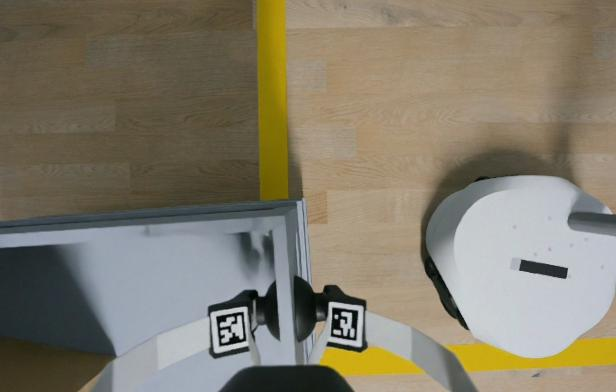

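Request:
move:
  r1: {"base": {"translate_m": -0.19, "strafe_m": -0.1}, "pace": "slow", "contact_limits": {"translate_m": 0.6}}
  blocking: false
  cameras: []

Request:
wait:
  seconds: 4
  cameras: ["r1_wrist_camera", "r1_head_camera"]

Scene clock: 2318.63 s.
move: r1 moving
r1.base_odometry: x=-0.492 y=+1.902 heading=-2.411
r1.turned_by_wheels: +0.001
r1.turned_by_imu: +0.001
r1.base_tilt: forward=-1.5 right=+1.2
r1.lidar_m: 0.47 0.49 2.34 2.44 1.57 1.11 1.05 1.11 1.49 2.23 2.31 1.80
r1.base_status: translate_m moving; strafe_m moving
r1.joint_positions: lift_m=+0.928 arm_m=+0.331 wrist_yaw_rad=+0.001 wrist_pitch_rad=+1.562 wrist_roll_rad=+1.549 gripper_m=-0.029
r1.joint_status: not commanded
r1.measured_speeds: translate_m=-0.049 strafe_m=-0.025 rotate_rad=-0.001 lift_m=+0.000 arm_m=+0.000 wrist_yaw_rad=+0.001 wrist_pitch_rad=-0.014 wrist_roll_rad=+0.000
r1.motor_effort: lift_m=+15(15) arm_m=-4(4) wheel_0=+0(3) wheel_1=-6(6) wheel_2=+13(14)
r1.servo_current: wrist_yaw_rad=65(65) wrist_pitch_rad=46(52) wrist_roll_rad=46(72) gripper_m=72(78)
r1.contact_limits: lift_m 0.1; translate_m 0.6
r1.hand_pose: x=+0.5046 y=-0.0874 z=+0.8181 quat_wxyz=(+0.508, +0.496, +0.504, -0.492) (m; r1's base frame)
r1.wrist_depth_mm: 1060 1042 1042 1042 1060 1025 1025 / 1060 1060 1042 1042 1042 1042 1042 / 1060 1042 1060 1042 1042 1025 1042 / 1060 1060 1060 1042 1042 854 831 / 249 248 248 1042 1042 820 809 / 250 248 205 185 1042 820 820 / 239 156 249 177 155 - 831
r2.base_odometry: x=-3.653 y=+0.073 heading=-2.006
r2.turned_by_wheels: +0.000
r2.turned_by_imu: +0.000
r2.base_tilt: forward=-0.7 right=+0.1
r2.lidar_m: 0.43 0.40 3.36 4.19 4.78 2.33 1.48 1.32 1.34 1.07 0.95 0.87
r2.base_status: not commanded
r2.joint_positions: lift_m=+0.750 arm_m=+0.000 wrist_yaw_rad=+0.782 wrist_pitch_rad=+0.001 wrist_roll_rad=+0.000 gripper_m=-0.019
r2.joint_status: not commanded
r2.measured_speeds: translate_m=+0.000 strafe_m=+0.000 rotate_rad=+0.000 lift_m=+0.000 arm_m=+0.000 wrist_yaw_rad=+0.000 wrist_pitch_rad=+0.000 wrist_roll_rad=+0.000
r2.motor_effort: lift_m=+21(21) arm_m=-4(4) wheel_0=+10(10) wheel_1=-4(5) wheel_2=+11(11)
r2.servo_current: wrist_yaw_rad=39(59) wrist_pitch_rad=39(46) wrist_roll_rad=52(59) gripper_m=85(98)
r2.contact_limits: translate_m 0.8
r2.hand_pose: x=+0.4371 y=+0.1413 z=+0.9277 quat_wxyz=(+0.924, +0.000, +0.000, +0.381) (m; r2's base frame)
r2.wrist_depth_mm: - - - 180 - - - / - - - 181 - - - / - - - 182 - - - / - - - 182 - - - / - - - - - - - / - - 185 185 175 - - / - 1863 - 112 - - -
pictures: none
No camera images: "cameras" was empty.

Scene clock: 2321.43 s.
earlier move: r1 done
r1.base_odometry: x=-0.422 y=+2.090 heading=-2.411
r1.turned_by_wheels: +0.000
r1.turned_by_imu: +0.002
r1.base_tilt: forward=-1.6 right=+1.3
r1.lidar_m: 0.40 0.44 2.59 2.52 1.33 0.92 0.87 0.92 1.25 2.15 2.22 2.00
r1.base_status: done
r1.joint_positions: lift_m=+0.928 arm_m=+0.331 wrist_yaw_rad=+0.001 wrist_pitch_rad=+1.569 wrist_roll_rad=+1.548 gripper_m=-0.029
r1.joint_status: not commanded
r1.measured_speeds: translate_m=+0.000 strafe_m=+0.000 rotate_rad=+0.000 lift_m=+0.000 arm_m=+0.000 wrist_yaw_rad=+0.000 wrist_pitch_rad=+0.000 wrist_roll_rad=+0.000
r1.motor_effort: lift_m=+15(15) arm_m=-4(4) wheel_0=+3(9) wheel_1=-1(6) wheel_2=+7(16)
r1.servo_current: wrist_yaw_rad=39(72) wrist_pitch_rad=39(65) wrist_roll_rad=59(72) gripper_m=78(85)
r1.contact_limits: lift_m 0.1; translate_m 0.6
r1.hand_pose: x=+0.5027 y=-0.0874 z=+0.8181 quat_wxyz=(+0.506, +0.495, +0.505, -0.493) (m; r1's base frame)
r1.wrist_depth_mm: 1042 1042 1042 1060 1060 1060 1060 / 1042 1060 1042 1060 1060 1042 1042 / 1042 1060 1042 1042 1060 1042 1042 / 1042 1025 1042 1060 1060 854 842 / 1042 1042 831 1042 1060 842 842 / - - 180 194 180 842 842 / 246 245 178 - 1060 - 842
r2.base_odometry: x=-3.653 y=+0.073 heading=-2.006
r2.turned_by_wheels: +0.000
r2.turned_by_imu: +0.000
r2.base_tilt: forward=-0.7 right=+0.0
r2.lidar_m: 0.43 0.40 3.36 4.22 4.79 2.35 1.49 1.34 1.37 1.04 0.96 0.85
r2.base_status: not commanded
r2.joint_positions: lift_m=+0.750 arm_m=+0.000 wrist_yaw_rad=+0.782 wrist_pitch_rad=+0.001 wrist_roll_rad=+0.000 gripper_m=-0.019
r2.joint_status: not commanded
r2.measured_speeds: translate_m=+0.000 strafe_m=+0.000 rotate_rad=+0.000 lift_m=+0.000 arm_m=+0.000 wrist_yaw_rad=+0.000 wrist_pitch_rad=+0.000 wrist_roll_rad=+0.000
r2.motor_effort: lift_m=+21(21) arm_m=-4(4) wheel_0=+10(11) wheel_1=-4(5) wheel_2=+10(11)
r2.servo_current: wrist_yaw_rad=59(65) wrist_pitch_rad=39(46) wrist_roll_rad=39(59) gripper_m=78(98)
r2.contact_limits: translate_m 0.8
r2.hand_pose: x=+0.4371 y=+0.1413 z=+0.9277 quat_wxyz=(+0.924, +0.000, +0.000, +0.381) (m; r2's base frame)
r2.wrist_depth_mm: - - - 180 - - - / - - - 181 - - - / - - - 182 - - - / - - - 183 - - - / - - - - - - - / - - 186 185 175 - - / - 1921 - 112 - - -
wait: 2.80 of 4 s (r1 has come to rest)
pictures: r1_head_camera, r1_wrist_camera
Images, in order (width x height): r1_head_camera 420x560, r1_wrist_camera 616x392.

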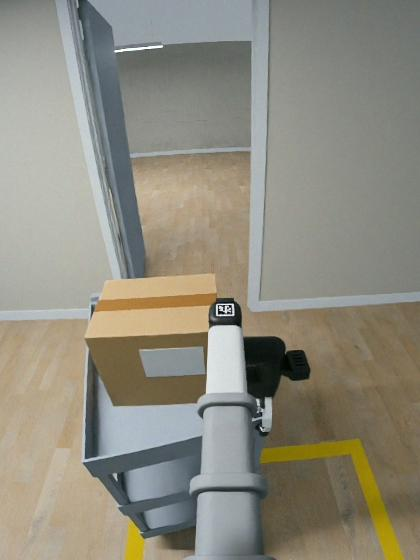

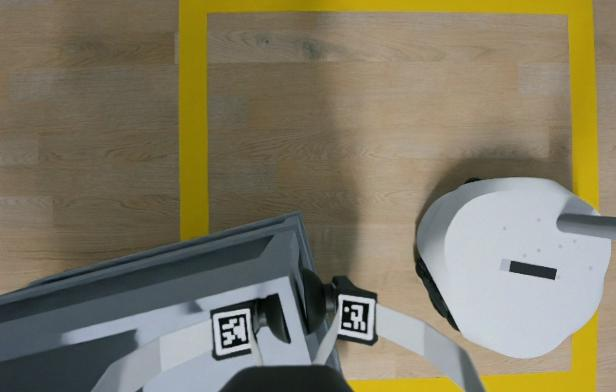

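Request:
move:
  r1: {"base": {"translate_m": -0.18, "strafe_m": -0.14}, "joints": {"wrist_roll_rad": 1.28}, "speeds": {"wrist_roll_rad": 0.2}, "pace": "slow", "contact_limits": {"translate_m": 0.6}}
  blocking: false
  cameras: []

Request:
wait:
  seconds: 4
  cameras: ["r1_wrist_camera", "r1_head_camera"]

Scene clock: 2367.73 s.
move: r1 moving
r1.base_odometry: x=-0.420 y=+2.103 heading=-2.410
r1.turned_by_wheels: +0.002
r1.turned_by_imu: +0.002
r1.base_tilt: forward=-1.6 right=+1.3
r1.lidar_m: 0.45 0.43 2.61 2.53 1.31 0.90 0.85 0.91 1.22 2.15 2.19 2.01
r1.base_status: translate_m moving; strafe_m moving
r1.joint_positions: lift_m=+0.928 arm_m=+0.331 wrist_yaw_rad=+0.001 wrist_pitch_rad=+1.568 wrist_roll_rad=+1.464 gripper_m=-0.029
r1.joint_status: wrist_roll_rad moving
r1.measured_speeds: translate_m=-0.040 strafe_m=-0.032 rotate_rad=+0.003 lift_m=+0.000 arm_m=+0.000 wrist_yaw_rad=+0.000 wrist_pitch_rad=-0.018 wrist_roll_rad=-0.197
r1.motor_effort: lift_m=+15(15) arm_m=-4(4) wheel_0=+14(14) wheel_1=-3(6) wheel_2=+11(11)
r1.servo_current: wrist_yaw_rad=59(65) wrist_pitch_rad=39(46) wrist_roll_rad=46(65) gripper_m=72(85)
r1.contact_limits: lift_m 0.1; translate_m 0.6
r1.hand_pose: x=+0.5030 y=-0.0874 z=+0.8181 quat_wxyz=(+0.527, +0.473, +0.526, -0.471) (m; r1's base frame)
r1.wrist_depth_mm: 1042 1060 1042 1042 1042 1025 1042 / 1060 1060 1025 1042 1042 1042 1042 / 1060 1042 1060 1042 1042 1060 1042 / 1042 1060 1042 1060 1042 1042 842 / 1042 1060 - 1042 1042 820 842 / - 248 182 193 891 831 831 / 248 248 179 182 1060 - 831
r2.base_odometry: x=-3.653 y=+0.073 heading=-2.006
r2.turned_by_wheels: +0.000
r2.turned_by_imu: +0.000
r2.base_tilt: forward=-0.7 right=+0.0
r2.lidar_m: 0.43 0.39 3.37 4.19 4.79 2.32 1.51 1.35 1.35 1.05 0.93 0.84
r2.base_status: not commanded
r2.joint_positions: lift_m=+0.750 arm_m=+0.000 wrist_yaw_rad=+0.782 wrist_pitch_rad=+0.001 wrist_roll_rad=+0.000 gripper_m=-0.019
r2.joint_status: not commanded
r2.measured_speeds: translate_m=+0.000 strafe_m=+0.000 rotate_rad=+0.000 lift_m=+0.000 arm_m=+0.000 wrist_yaw_rad=+0.000 wrist_pitch_rad=+0.000 wrist_roll_rad=+0.000
r2.motor_effort: lift_m=+21(21) arm_m=-4(4) wheel_0=+10(10) wheel_1=-4(4) wheel_2=+10(11)
r2.servo_current: wrist_yaw_rad=59(59) wrist_pitch_rad=46(46) wrist_roll_rad=39(59) gripper_m=85(91)
r2.contact_limits: translate_m 0.8
r2.hand_pose: x=+0.4371 y=+0.1413 z=+0.9277 quat_wxyz=(+0.924, +0.000, +0.000, +0.381) (m; r2's base frame)
r2.wrist_depth_mm: - - - 181 - - - / - - - 181 - - - / - - - 182 - - - / - - - 182 - - - / - - - - - - - / - - 186 185 175 - - / - 1921 - 112 - - -
pictures: none
No camera images: "cameras" was empty.

Scene clock: 2370.73 s.
earlier move: r1 done
r1.base_odometry: x=-0.382 y=+2.314 heading=-2.411
r1.turned_by_wheels: -0.001
r1.turned_by_imu: +0.001
r1.base_tilt: forward=-1.6 right=+1.3
r1.lidar_m: 0.37 0.34 0.37 2.64 1.05 0.74 0.70 0.73 0.99 2.03 2.07 2.17
r1.base_status: done
r1.joint_positions: lift_m=+0.928 arm_m=+0.331 wrist_yaw_rad=+0.002 wrist_pitch_rad=+1.572 wrist_roll_rad=+1.278 gripper_m=-0.029
r1.joint_status: all done
r1.measured_speeds: translate_m=+0.000 strafe_m=+0.000 rotate_rad=+0.000 lift_m=+0.000 arm_m=+0.000 wrist_yaw_rad=+0.000 wrist_pitch_rad=+0.000 wrist_roll_rad=+0.000
r1.motor_effort: lift_m=+15(15) arm_m=+2(4) wheel_0=+7(19) wheel_1=-1(6) wheel_2=+3(19)
r1.servo_current: wrist_yaw_rad=46(65) wrist_pitch_rad=46(52) wrist_roll_rad=26(78) gripper_m=78(85)
r1.contact_limits: lift_m 0.1; translate_m 0.6
r1.hand_pose: x=+0.5016 y=-0.0874 z=+0.8181 quat_wxyz=(+0.567, +0.421, +0.568, -0.422) (m; r1's base frame)
r1.wrist_depth_mm: 1025 1025 1042 1060 1060 1060 1060 / 1025 1042 1042 1042 1042 1042 1060 / 1042 1025 1060 1042 1042 1078 1060 / 1042 1042 1042 1025 1060 1042 1060 / 1025 1042 - 1042 1060 854 1060 / - - 182 189 180 831 854 / 244 245 182 209 1060 - 854
r2.base_odometry: x=-3.653 y=+0.073 heading=-2.006
r2.turned_by_wheels: +0.000
r2.turned_by_imu: +0.000
r2.base_tilt: forward=-0.7 right=+0.0
r2.lidar_m: 0.40 0.39 3.38 4.18 4.79 2.29 1.47 1.36 1.36 1.05 0.95 0.85
r2.base_status: not commanded
r2.joint_positions: lift_m=+0.750 arm_m=+0.000 wrist_yaw_rad=+0.782 wrist_pitch_rad=+0.001 wrist_roll_rad=+0.000 gripper_m=-0.019
r2.joint_status: not commanded
r2.measured_speeds: translate_m=+0.000 strafe_m=+0.000 rotate_rad=+0.000 lift_m=+0.000 arm_m=+0.000 wrist_yaw_rad=+0.000 wrist_pitch_rad=+0.000 wrist_roll_rad=+0.000
r2.motor_effort: lift_m=+21(21) arm_m=-4(5) wheel_0=+10(11) wheel_1=-4(4) wheel_2=+10(11)
r2.servo_current: wrist_yaw_rad=52(65) wrist_pitch_rad=39(46) wrist_roll_rad=52(59) gripper_m=91(91)
r2.contact_limits: translate_m 0.8
r2.hand_pose: x=+0.4371 y=+0.1413 z=+0.9277 quat_wxyz=(+0.924, +0.000, +0.000, +0.381) (m; r2's base frame)
r2.wrist_depth_mm: - - - 181 - - - / - - - 181 - - - / - - - 182 - - - / - - - 182 - - - / - - - - - - - / - - 186 185 175 - - / - 1921 - 112 - - -
wait: 3.00 of 4 s (r1 has come to rest)
pictures: r1_head_camera, r1_wrist_camera
Images, in order (width x height): r1_head_camera 420x560, r1_wrist_camera 616x392.

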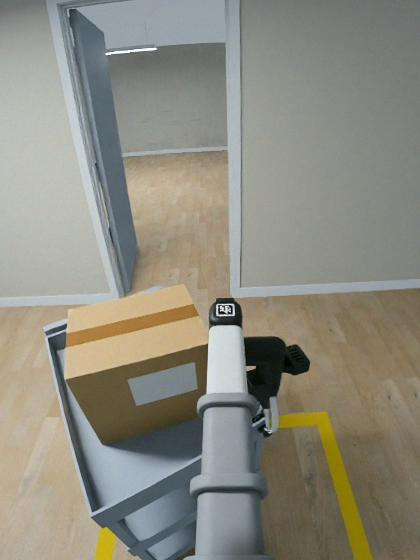

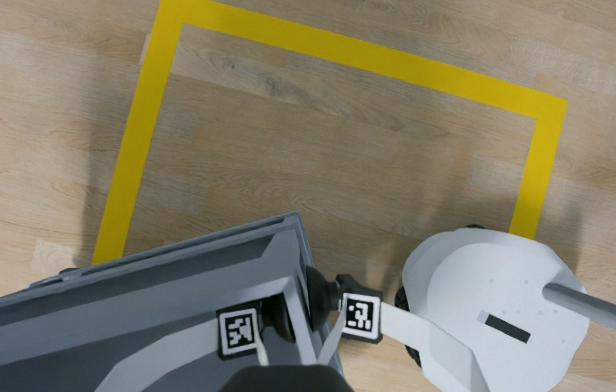

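Request:
move:
  r1: {"base": {"translate_m": -0.14, "strafe_m": -0.095}, "pace": "slow", "contact_limits": {"translate_m": 0.6}}
  blocking: false
  cameras: []

Request:
wait:
  seconds: 4
  cameras: ["r1_wrist_camera", "r1_head_camera"]

Scene clock: 2396.67 s.
move: r1 moving
r1.base_odometry: x=-0.378 y=+2.328 heading=-2.409
r1.turned_by_wheels: +0.001
r1.turned_by_imu: +0.001
r1.base_tilt: forward=-1.6 right=+1.3
r1.lidar_m: 0.39 0.34 0.38 2.65 1.05 0.72 0.66 0.70 0.97 2.03 2.07 2.22
r1.base_status: translate_m moving; strafe_m moving
r1.joint_positions: lift_m=+0.928 arm_m=+0.331 wrist_yaw_rad=+0.002 wrist_pitch_rad=+1.571 wrist_roll_rad=+1.278 gripper_m=-0.029
r1.joint_status: not commanded
r1.measured_speeds: translate_m=-0.044 strafe_m=-0.029 rotate_rad=+0.003 lift_m=+0.000 arm_m=+0.000 wrist_yaw_rad=+0.000 wrist_pitch_rad=-0.016 wrist_roll_rad=-0.001
r1.motor_effort: lift_m=+15(15) arm_m=+3(4) wheel_0=+11(11) wheel_1=-4(5) wheel_2=+9(9)
r1.servo_current: wrist_yaw_rad=52(59) wrist_pitch_rad=39(46) wrist_roll_rad=72(72) gripper_m=72(78)
r1.contact_limits: lift_m 0.1; translate_m 0.6
r1.hand_pose: x=+0.5019 y=-0.0874 z=+0.8181 quat_wxyz=(+0.568, +0.421, +0.568, -0.422) (m; r1's base frame)
r1.wrist_depth_mm: 1060 1042 1042 1042 1042 1042 1060 / 1042 1042 1042 1042 1042 1042 1042 / 1042 1042 1042 1060 1042 1042 1060 / 1060 1060 1042 1025 1060 1042 1042 / 1042 1042 - 1042 1060 831 1042 / - - 181 193 179 842 842 / 246 246 179 218 1060 - 831
r2.base_odometry: x=-3.653 y=+0.073 heading=-2.006
r2.turned_by_wheels: +0.000
r2.turned_by_imu: +0.000
r2.base_tilt: forward=-0.7 right=+0.1
r2.lidar_m: 0.43 0.39 3.38 4.18 4.79 2.32 1.50 1.36 1.35 1.06 0.94 0.85
r2.base_status: not commanded
r2.joint_positions: lift_m=+0.750 arm_m=+0.000 wrist_yaw_rad=+0.782 wrist_pitch_rad=+0.001 wrist_roll_rad=+0.000 gripper_m=-0.019
r2.joint_status: not commanded
r2.measured_speeds: translate_m=+0.000 strafe_m=+0.000 rotate_rad=+0.000 lift_m=+0.000 arm_m=+0.000 wrist_yaw_rad=+0.000 wrist_pitch_rad=+0.000 wrist_roll_rad=+0.000
r2.motor_effort: lift_m=+21(21) arm_m=-4(4) wheel_0=+10(10) wheel_1=-4(4) wheel_2=+10(11)
r2.servo_current: wrist_yaw_rad=46(59) wrist_pitch_rad=39(46) wrist_roll_rad=46(52) gripper_m=85(91)
r2.contact_limits: translate_m 0.8
r2.hand_pose: x=+0.4371 y=+0.1413 z=+0.9277 quat_wxyz=(+0.924, +0.000, +0.000, +0.381) (m; r2's base frame)
r2.wrist_depth_mm: - - - 181 - - - / - - - 181 - - - / - - - 182 - - - / - - - 182 - - - / - - - - - - - / - - 186 185 175 - - / - 1921 - 112 - - -
pictures: none
No camera images: "cameras" was empty.

Scene clock: 2399.03 s.
earlier move: r1 done
r1.base_odometry: x=-0.341 y=+2.478 heading=-2.410
r1.turned_by_wheels: -0.001
r1.turned_by_imu: +0.000
r1.base_tilt: forward=-1.6 right=+1.3
r1.lidar_m: 0.37 0.32 0.41 2.64 0.83 0.58 0.54 0.58 0.81 1.96 1.99 2.35
r1.base_status: done
r1.joint_positions: lift_m=+0.928 arm_m=+0.331 wrist_yaw_rad=+0.002 wrist_pitch_rad=+1.568 wrist_roll_rad=+1.278 gripper_m=-0.029
r1.joint_status: not commanded
r1.measured_speeds: translate_m=+0.000 strafe_m=+0.000 rotate_rad=+0.000 lift_m=+0.000 arm_m=+0.000 wrist_yaw_rad=+0.000 wrist_pitch_rad=+0.000 wrist_roll_rad=+0.000
r1.motor_effort: lift_m=+15(15) arm_m=-4(4) wheel_0=+7(17) wheel_1=-1(5) wheel_2=+3(17)
r1.servo_current: wrist_yaw_rad=52(72) wrist_pitch_rad=46(59) wrist_roll_rad=39(72) gripper_m=78(85)
r1.contact_limits: lift_m 0.1; translate_m 0.6
r1.hand_pose: x=+0.5028 y=-0.0874 z=+0.8181 quat_wxyz=(+0.569, +0.422, +0.567, -0.421) (m; r1's base frame)
r1.wrist_depth_mm: 1042 1042 1042 1042 1060 1042 1060 / 1025 1060 1042 1042 1060 1042 1060 / 1042 1042 1042 1042 1042 1060 1060 / 1042 1042 1042 1060 1060 1042 1060 / 1060 1042 - 1060 1042 842 1060 / - - 179 194 179 842 831 / 246 245 178 201 1060 - 842
r2.base_odometry: x=-3.653 y=+0.073 heading=-2.006
r2.turned_by_wheels: +0.000
r2.turned_by_imu: +0.000
r2.base_tilt: forward=-0.6 right=+0.1
r2.lidar_m: 0.38 0.41 3.39 4.19 4.80 2.32 1.50 1.34 1.36 1.05 0.94 0.87
r2.base_status: not commanded
r2.joint_positions: lift_m=+0.750 arm_m=+0.000 wrist_yaw_rad=+0.782 wrist_pitch_rad=+0.001 wrist_roll_rad=+0.000 gripper_m=-0.019
r2.joint_status: not commanded
r2.measured_speeds: translate_m=+0.000 strafe_m=+0.000 rotate_rad=+0.000 lift_m=+0.000 arm_m=+0.000 wrist_yaw_rad=+0.000 wrist_pitch_rad=+0.000 wrist_roll_rad=+0.000
r2.motor_effort: lift_m=+21(21) arm_m=-4(5) wheel_0=+10(11) wheel_1=-4(4) wheel_2=+11(11)
r2.servo_current: wrist_yaw_rad=59(65) wrist_pitch_rad=46(52) wrist_roll_rad=39(59) gripper_m=91(98)
r2.contact_limits: translate_m 0.8
r2.hand_pose: x=+0.4371 y=+0.1413 z=+0.9277 quat_wxyz=(+0.924, +0.000, +0.000, +0.381) (m; r2's base frame)
r2.wrist_depth_mm: - - - 180 - - - / - - - 181 - - - / - - - 181 - - - / - - - 182 - - - / - - - - - - - / - - 185 185 175 - - / - 1983 - 112 - - -
wait: 2.37 of 4 s (r1 has come to rest)
pictures: r1_head_camera, r1_wrist_camera
Images, in order (width x height): r1_head_camera 420x560, r1_wrist_camera 616x392.

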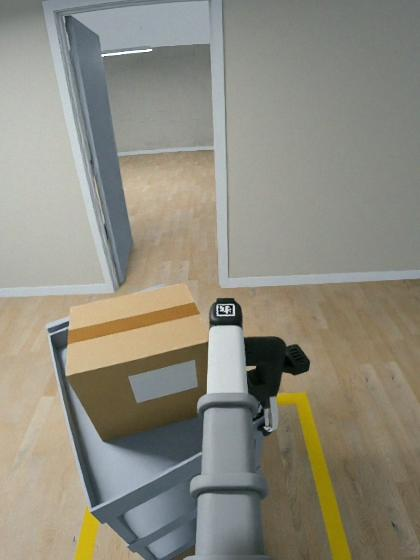

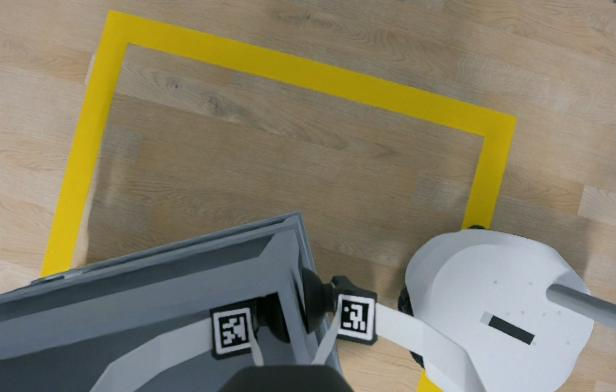

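Request:
move:
  r1: {"base": {"translate_m": -0.11, "strafe_m": -0.085}, "pace": "slow", "contact_limits": {"translate_m": 0.6}}
  blocking: false
  cameras: []

Request:
wait:
  seconds: 4
  cameras: ["r1_wrist_camera", "r1_head_camera", "r1_head_left_camera"]

Scene clock: 2412.20 s.
move: r1 moving
r1.base_odometry: x=-0.339 y=+2.492 heading=-2.408
r1.turned_by_wheels: +0.002
r1.turned_by_imu: +0.002
r1.base_tilt: forward=-1.6 right=+1.3
r1.lidar_m: 0.39 0.36 0.37 2.60 0.84 0.57 0.52 0.55 0.76 1.91 2.00 2.34
r1.base_status: translate_m moving; strafe_m moving
r1.joint_positions: lift_m=+0.928 arm_m=+0.331 wrist_yaw_rad=+0.002 wrist_pitch_rad=+1.568 wrist_roll_rad=+1.278 gripper_m=-0.029
r1.joint_status: not commanded
r1.measured_speeds: translate_m=-0.043 strafe_m=-0.031 rotate_rad=-0.001 lift_m=+0.000 arm_m=+0.000 wrist_yaw_rad=+0.000 wrist_pitch_rad=-0.005 wrist_roll_rad=+0.000
r1.motor_effort: lift_m=+15(15) arm_m=-4(4) wheel_0=+9(10) wheel_1=-2(7) wheel_2=+12(12)
r1.servo_current: wrist_yaw_rad=59(59) wrist_pitch_rad=46(46) wrist_roll_rad=46(59) gripper_m=72(78)
r1.contact_limits: lift_m 0.1; translate_m 0.6
r1.hand_pose: x=+0.5029 y=-0.0874 z=+0.8181 quat_wxyz=(+0.569, +0.422, +0.567, -0.421) (m; r1's base frame)
r1.wrist_depth_mm: 1042 1042 1042 1042 1042 1042 1025 / 1042 1042 1042 1042 1025 1042 1042 / 1042 1042 1042 1042 1042 1042 1042 / 1060 1042 1060 1042 1042 1042 1042 / 1042 1060 - 1042 1060 831 1060 / - - 183 192 842 831 831 / 247 160 179 187 1042 820 831
r2.base_odometry: x=-3.653 y=+0.073 heading=-2.006
r2.turned_by_wheels: +0.000
r2.turned_by_imu: +0.000
r2.base_tilt: forward=-0.6 right=+0.0
r2.lidar_m: 0.42 0.37 3.38 4.19 4.80 2.32 1.51 1.35 1.35 1.06 0.94 0.83
r2.base_status: not commanded
r2.joint_positions: lift_m=+0.750 arm_m=+0.000 wrist_yaw_rad=+0.782 wrist_pitch_rad=+0.001 wrist_roll_rad=+0.000 gripper_m=-0.019
r2.joint_status: not commanded
r2.measured_speeds: translate_m=+0.000 strafe_m=+0.000 rotate_rad=+0.000 lift_m=+0.000 arm_m=+0.000 wrist_yaw_rad=+0.000 wrist_pitch_rad=+0.000 wrist_roll_rad=+0.000
r2.motor_effort: lift_m=+21(21) arm_m=-4(4) wheel_0=+10(10) wheel_1=-4(4) wheel_2=+10(11)
r2.servo_current: wrist_yaw_rad=46(65) wrist_pitch_rad=39(46) wrist_roll_rad=39(46) gripper_m=91(91)
r2.contact_limits: translate_m 0.8
r2.hand_pose: x=+0.4371 y=+0.1413 z=+0.9277 quat_wxyz=(+0.924, +0.000, +0.000, +0.381) (m; r2's base frame)
r2.wrist_depth_mm: - - - 181 - - - / - - - 181 - - - / - - - 182 - - - / - - - 182 - - - / - - - - - - - / - - 186 185 175 - - / - 1983 - 112 - - -
pictures: none
No camera images: "cameras" was empty.

Scene clock: 2414.30 s.
earlier move: r1 done
r1.base_odometry: x=-0.316 y=+2.615 heading=-2.409
r1.turned_by_wheels: +0.000
r1.turned_by_imu: +0.000
r1.base_tilt: forward=-1.6 right=+1.3
r1.lidar_m: 0.39 0.34 0.34 2.15 0.67 0.45 0.42 0.46 0.64 1.60 1.93 2.43
r1.base_status: done
r1.joint_positions: lift_m=+0.928 arm_m=+0.331 wrist_yaw_rad=+0.002 wrist_pitch_rad=+1.569 wrist_roll_rad=+1.278 gripper_m=-0.029
r1.joint_status: not commanded
r1.measured_speeds: translate_m=+0.000 strafe_m=+0.000 rotate_rad=+0.000 lift_m=+0.000 arm_m=+0.000 wrist_yaw_rad=+0.000 wrist_pitch_rad=+0.000 wrist_roll_rad=+0.000
r1.motor_effort: lift_m=+15(15) arm_m=-3(4) wheel_0=+10(16) wheel_1=+1(7) wheel_2=+6(17)
r1.servo_current: wrist_yaw_rad=59(59) wrist_pitch_rad=39(46) wrist_roll_rad=52(72) gripper_m=72(85)
r1.contact_limits: lift_m 0.1; translate_m 0.6
r1.hand_pose: x=+0.5026 y=-0.0874 z=+0.8181 quat_wxyz=(+0.568, +0.422, +0.567, -0.421) (m; r1's base frame)
r1.wrist_depth_mm: 1042 1042 1042 1042 1042 1042 1060 / 1060 1042 1042 1042 1042 1060 1060 / 1042 1042 1060 1060 1060 1060 1060 / 1025 1042 1042 1060 1060 1042 1042 / 1025 1042 - 1042 1042 842 1042 / - - 179 194 179 831 842 / 246 246 181 - 1060 - 831
r2.base_odometry: x=-3.653 y=+0.073 heading=-2.006
r2.turned_by_wheels: +0.000
r2.turned_by_imu: +0.000
r2.base_tilt: forward=-0.6 right=+0.1
r2.lidar_m: 0.45 0.39 3.38 4.18 4.79 2.33 1.48 1.34 1.36 1.07 0.92 0.86
r2.base_status: not commanded
r2.joint_positions: lift_m=+0.750 arm_m=+0.000 wrist_yaw_rad=+0.782 wrist_pitch_rad=+0.001 wrist_roll_rad=+0.000 gripper_m=-0.019
r2.joint_status: not commanded
r2.measured_speeds: translate_m=+0.000 strafe_m=+0.000 rotate_rad=+0.000 lift_m=+0.000 arm_m=+0.000 wrist_yaw_rad=+0.000 wrist_pitch_rad=+0.000 wrist_roll_rad=+0.000
r2.motor_effort: lift_m=+21(21) arm_m=-4(4) wheel_0=+10(11) wheel_1=-4(4) wheel_2=+10(11)
r2.servo_current: wrist_yaw_rad=52(72) wrist_pitch_rad=39(46) wrist_roll_rad=59(59) gripper_m=91(98)
r2.contact_limits: translate_m 0.8
r2.hand_pose: x=+0.4371 y=+0.1413 z=+0.9277 quat_wxyz=(+0.924, +0.000, +0.000, +0.381) (m; r2's base frame)
r2.wrist_depth_mm: - - - 180 - - - / - - - 181 - - - / - - - 181 - - - / - - - 182 - - - / - - - - - - - / - - 185 184 175 - - / - 1921 - 112 - - -
wait: 2.10 of 4 s (r1 has come to rest)
pictures: r1_head_camera, r1_head_left_camera, r1_wrist_camera
Images, in order (width x height): r1_head_camera 420x560, r1_head_left_camera 420x672, r1_wrist_camera 616x392.

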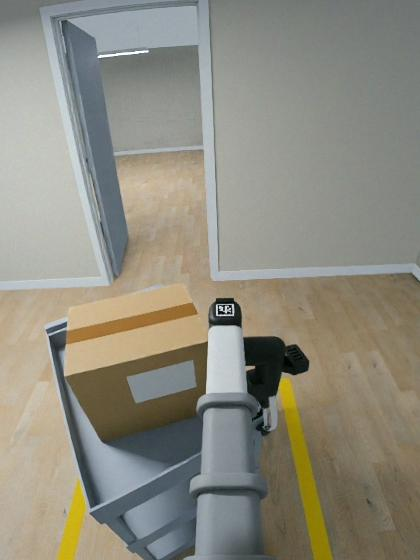

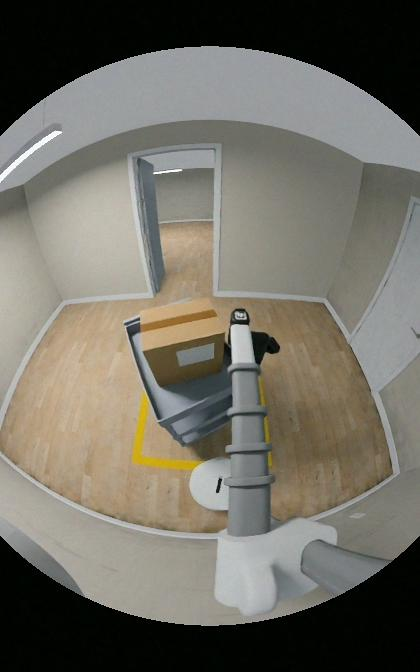

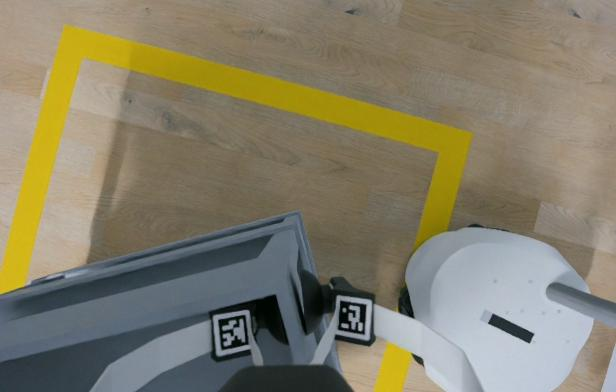

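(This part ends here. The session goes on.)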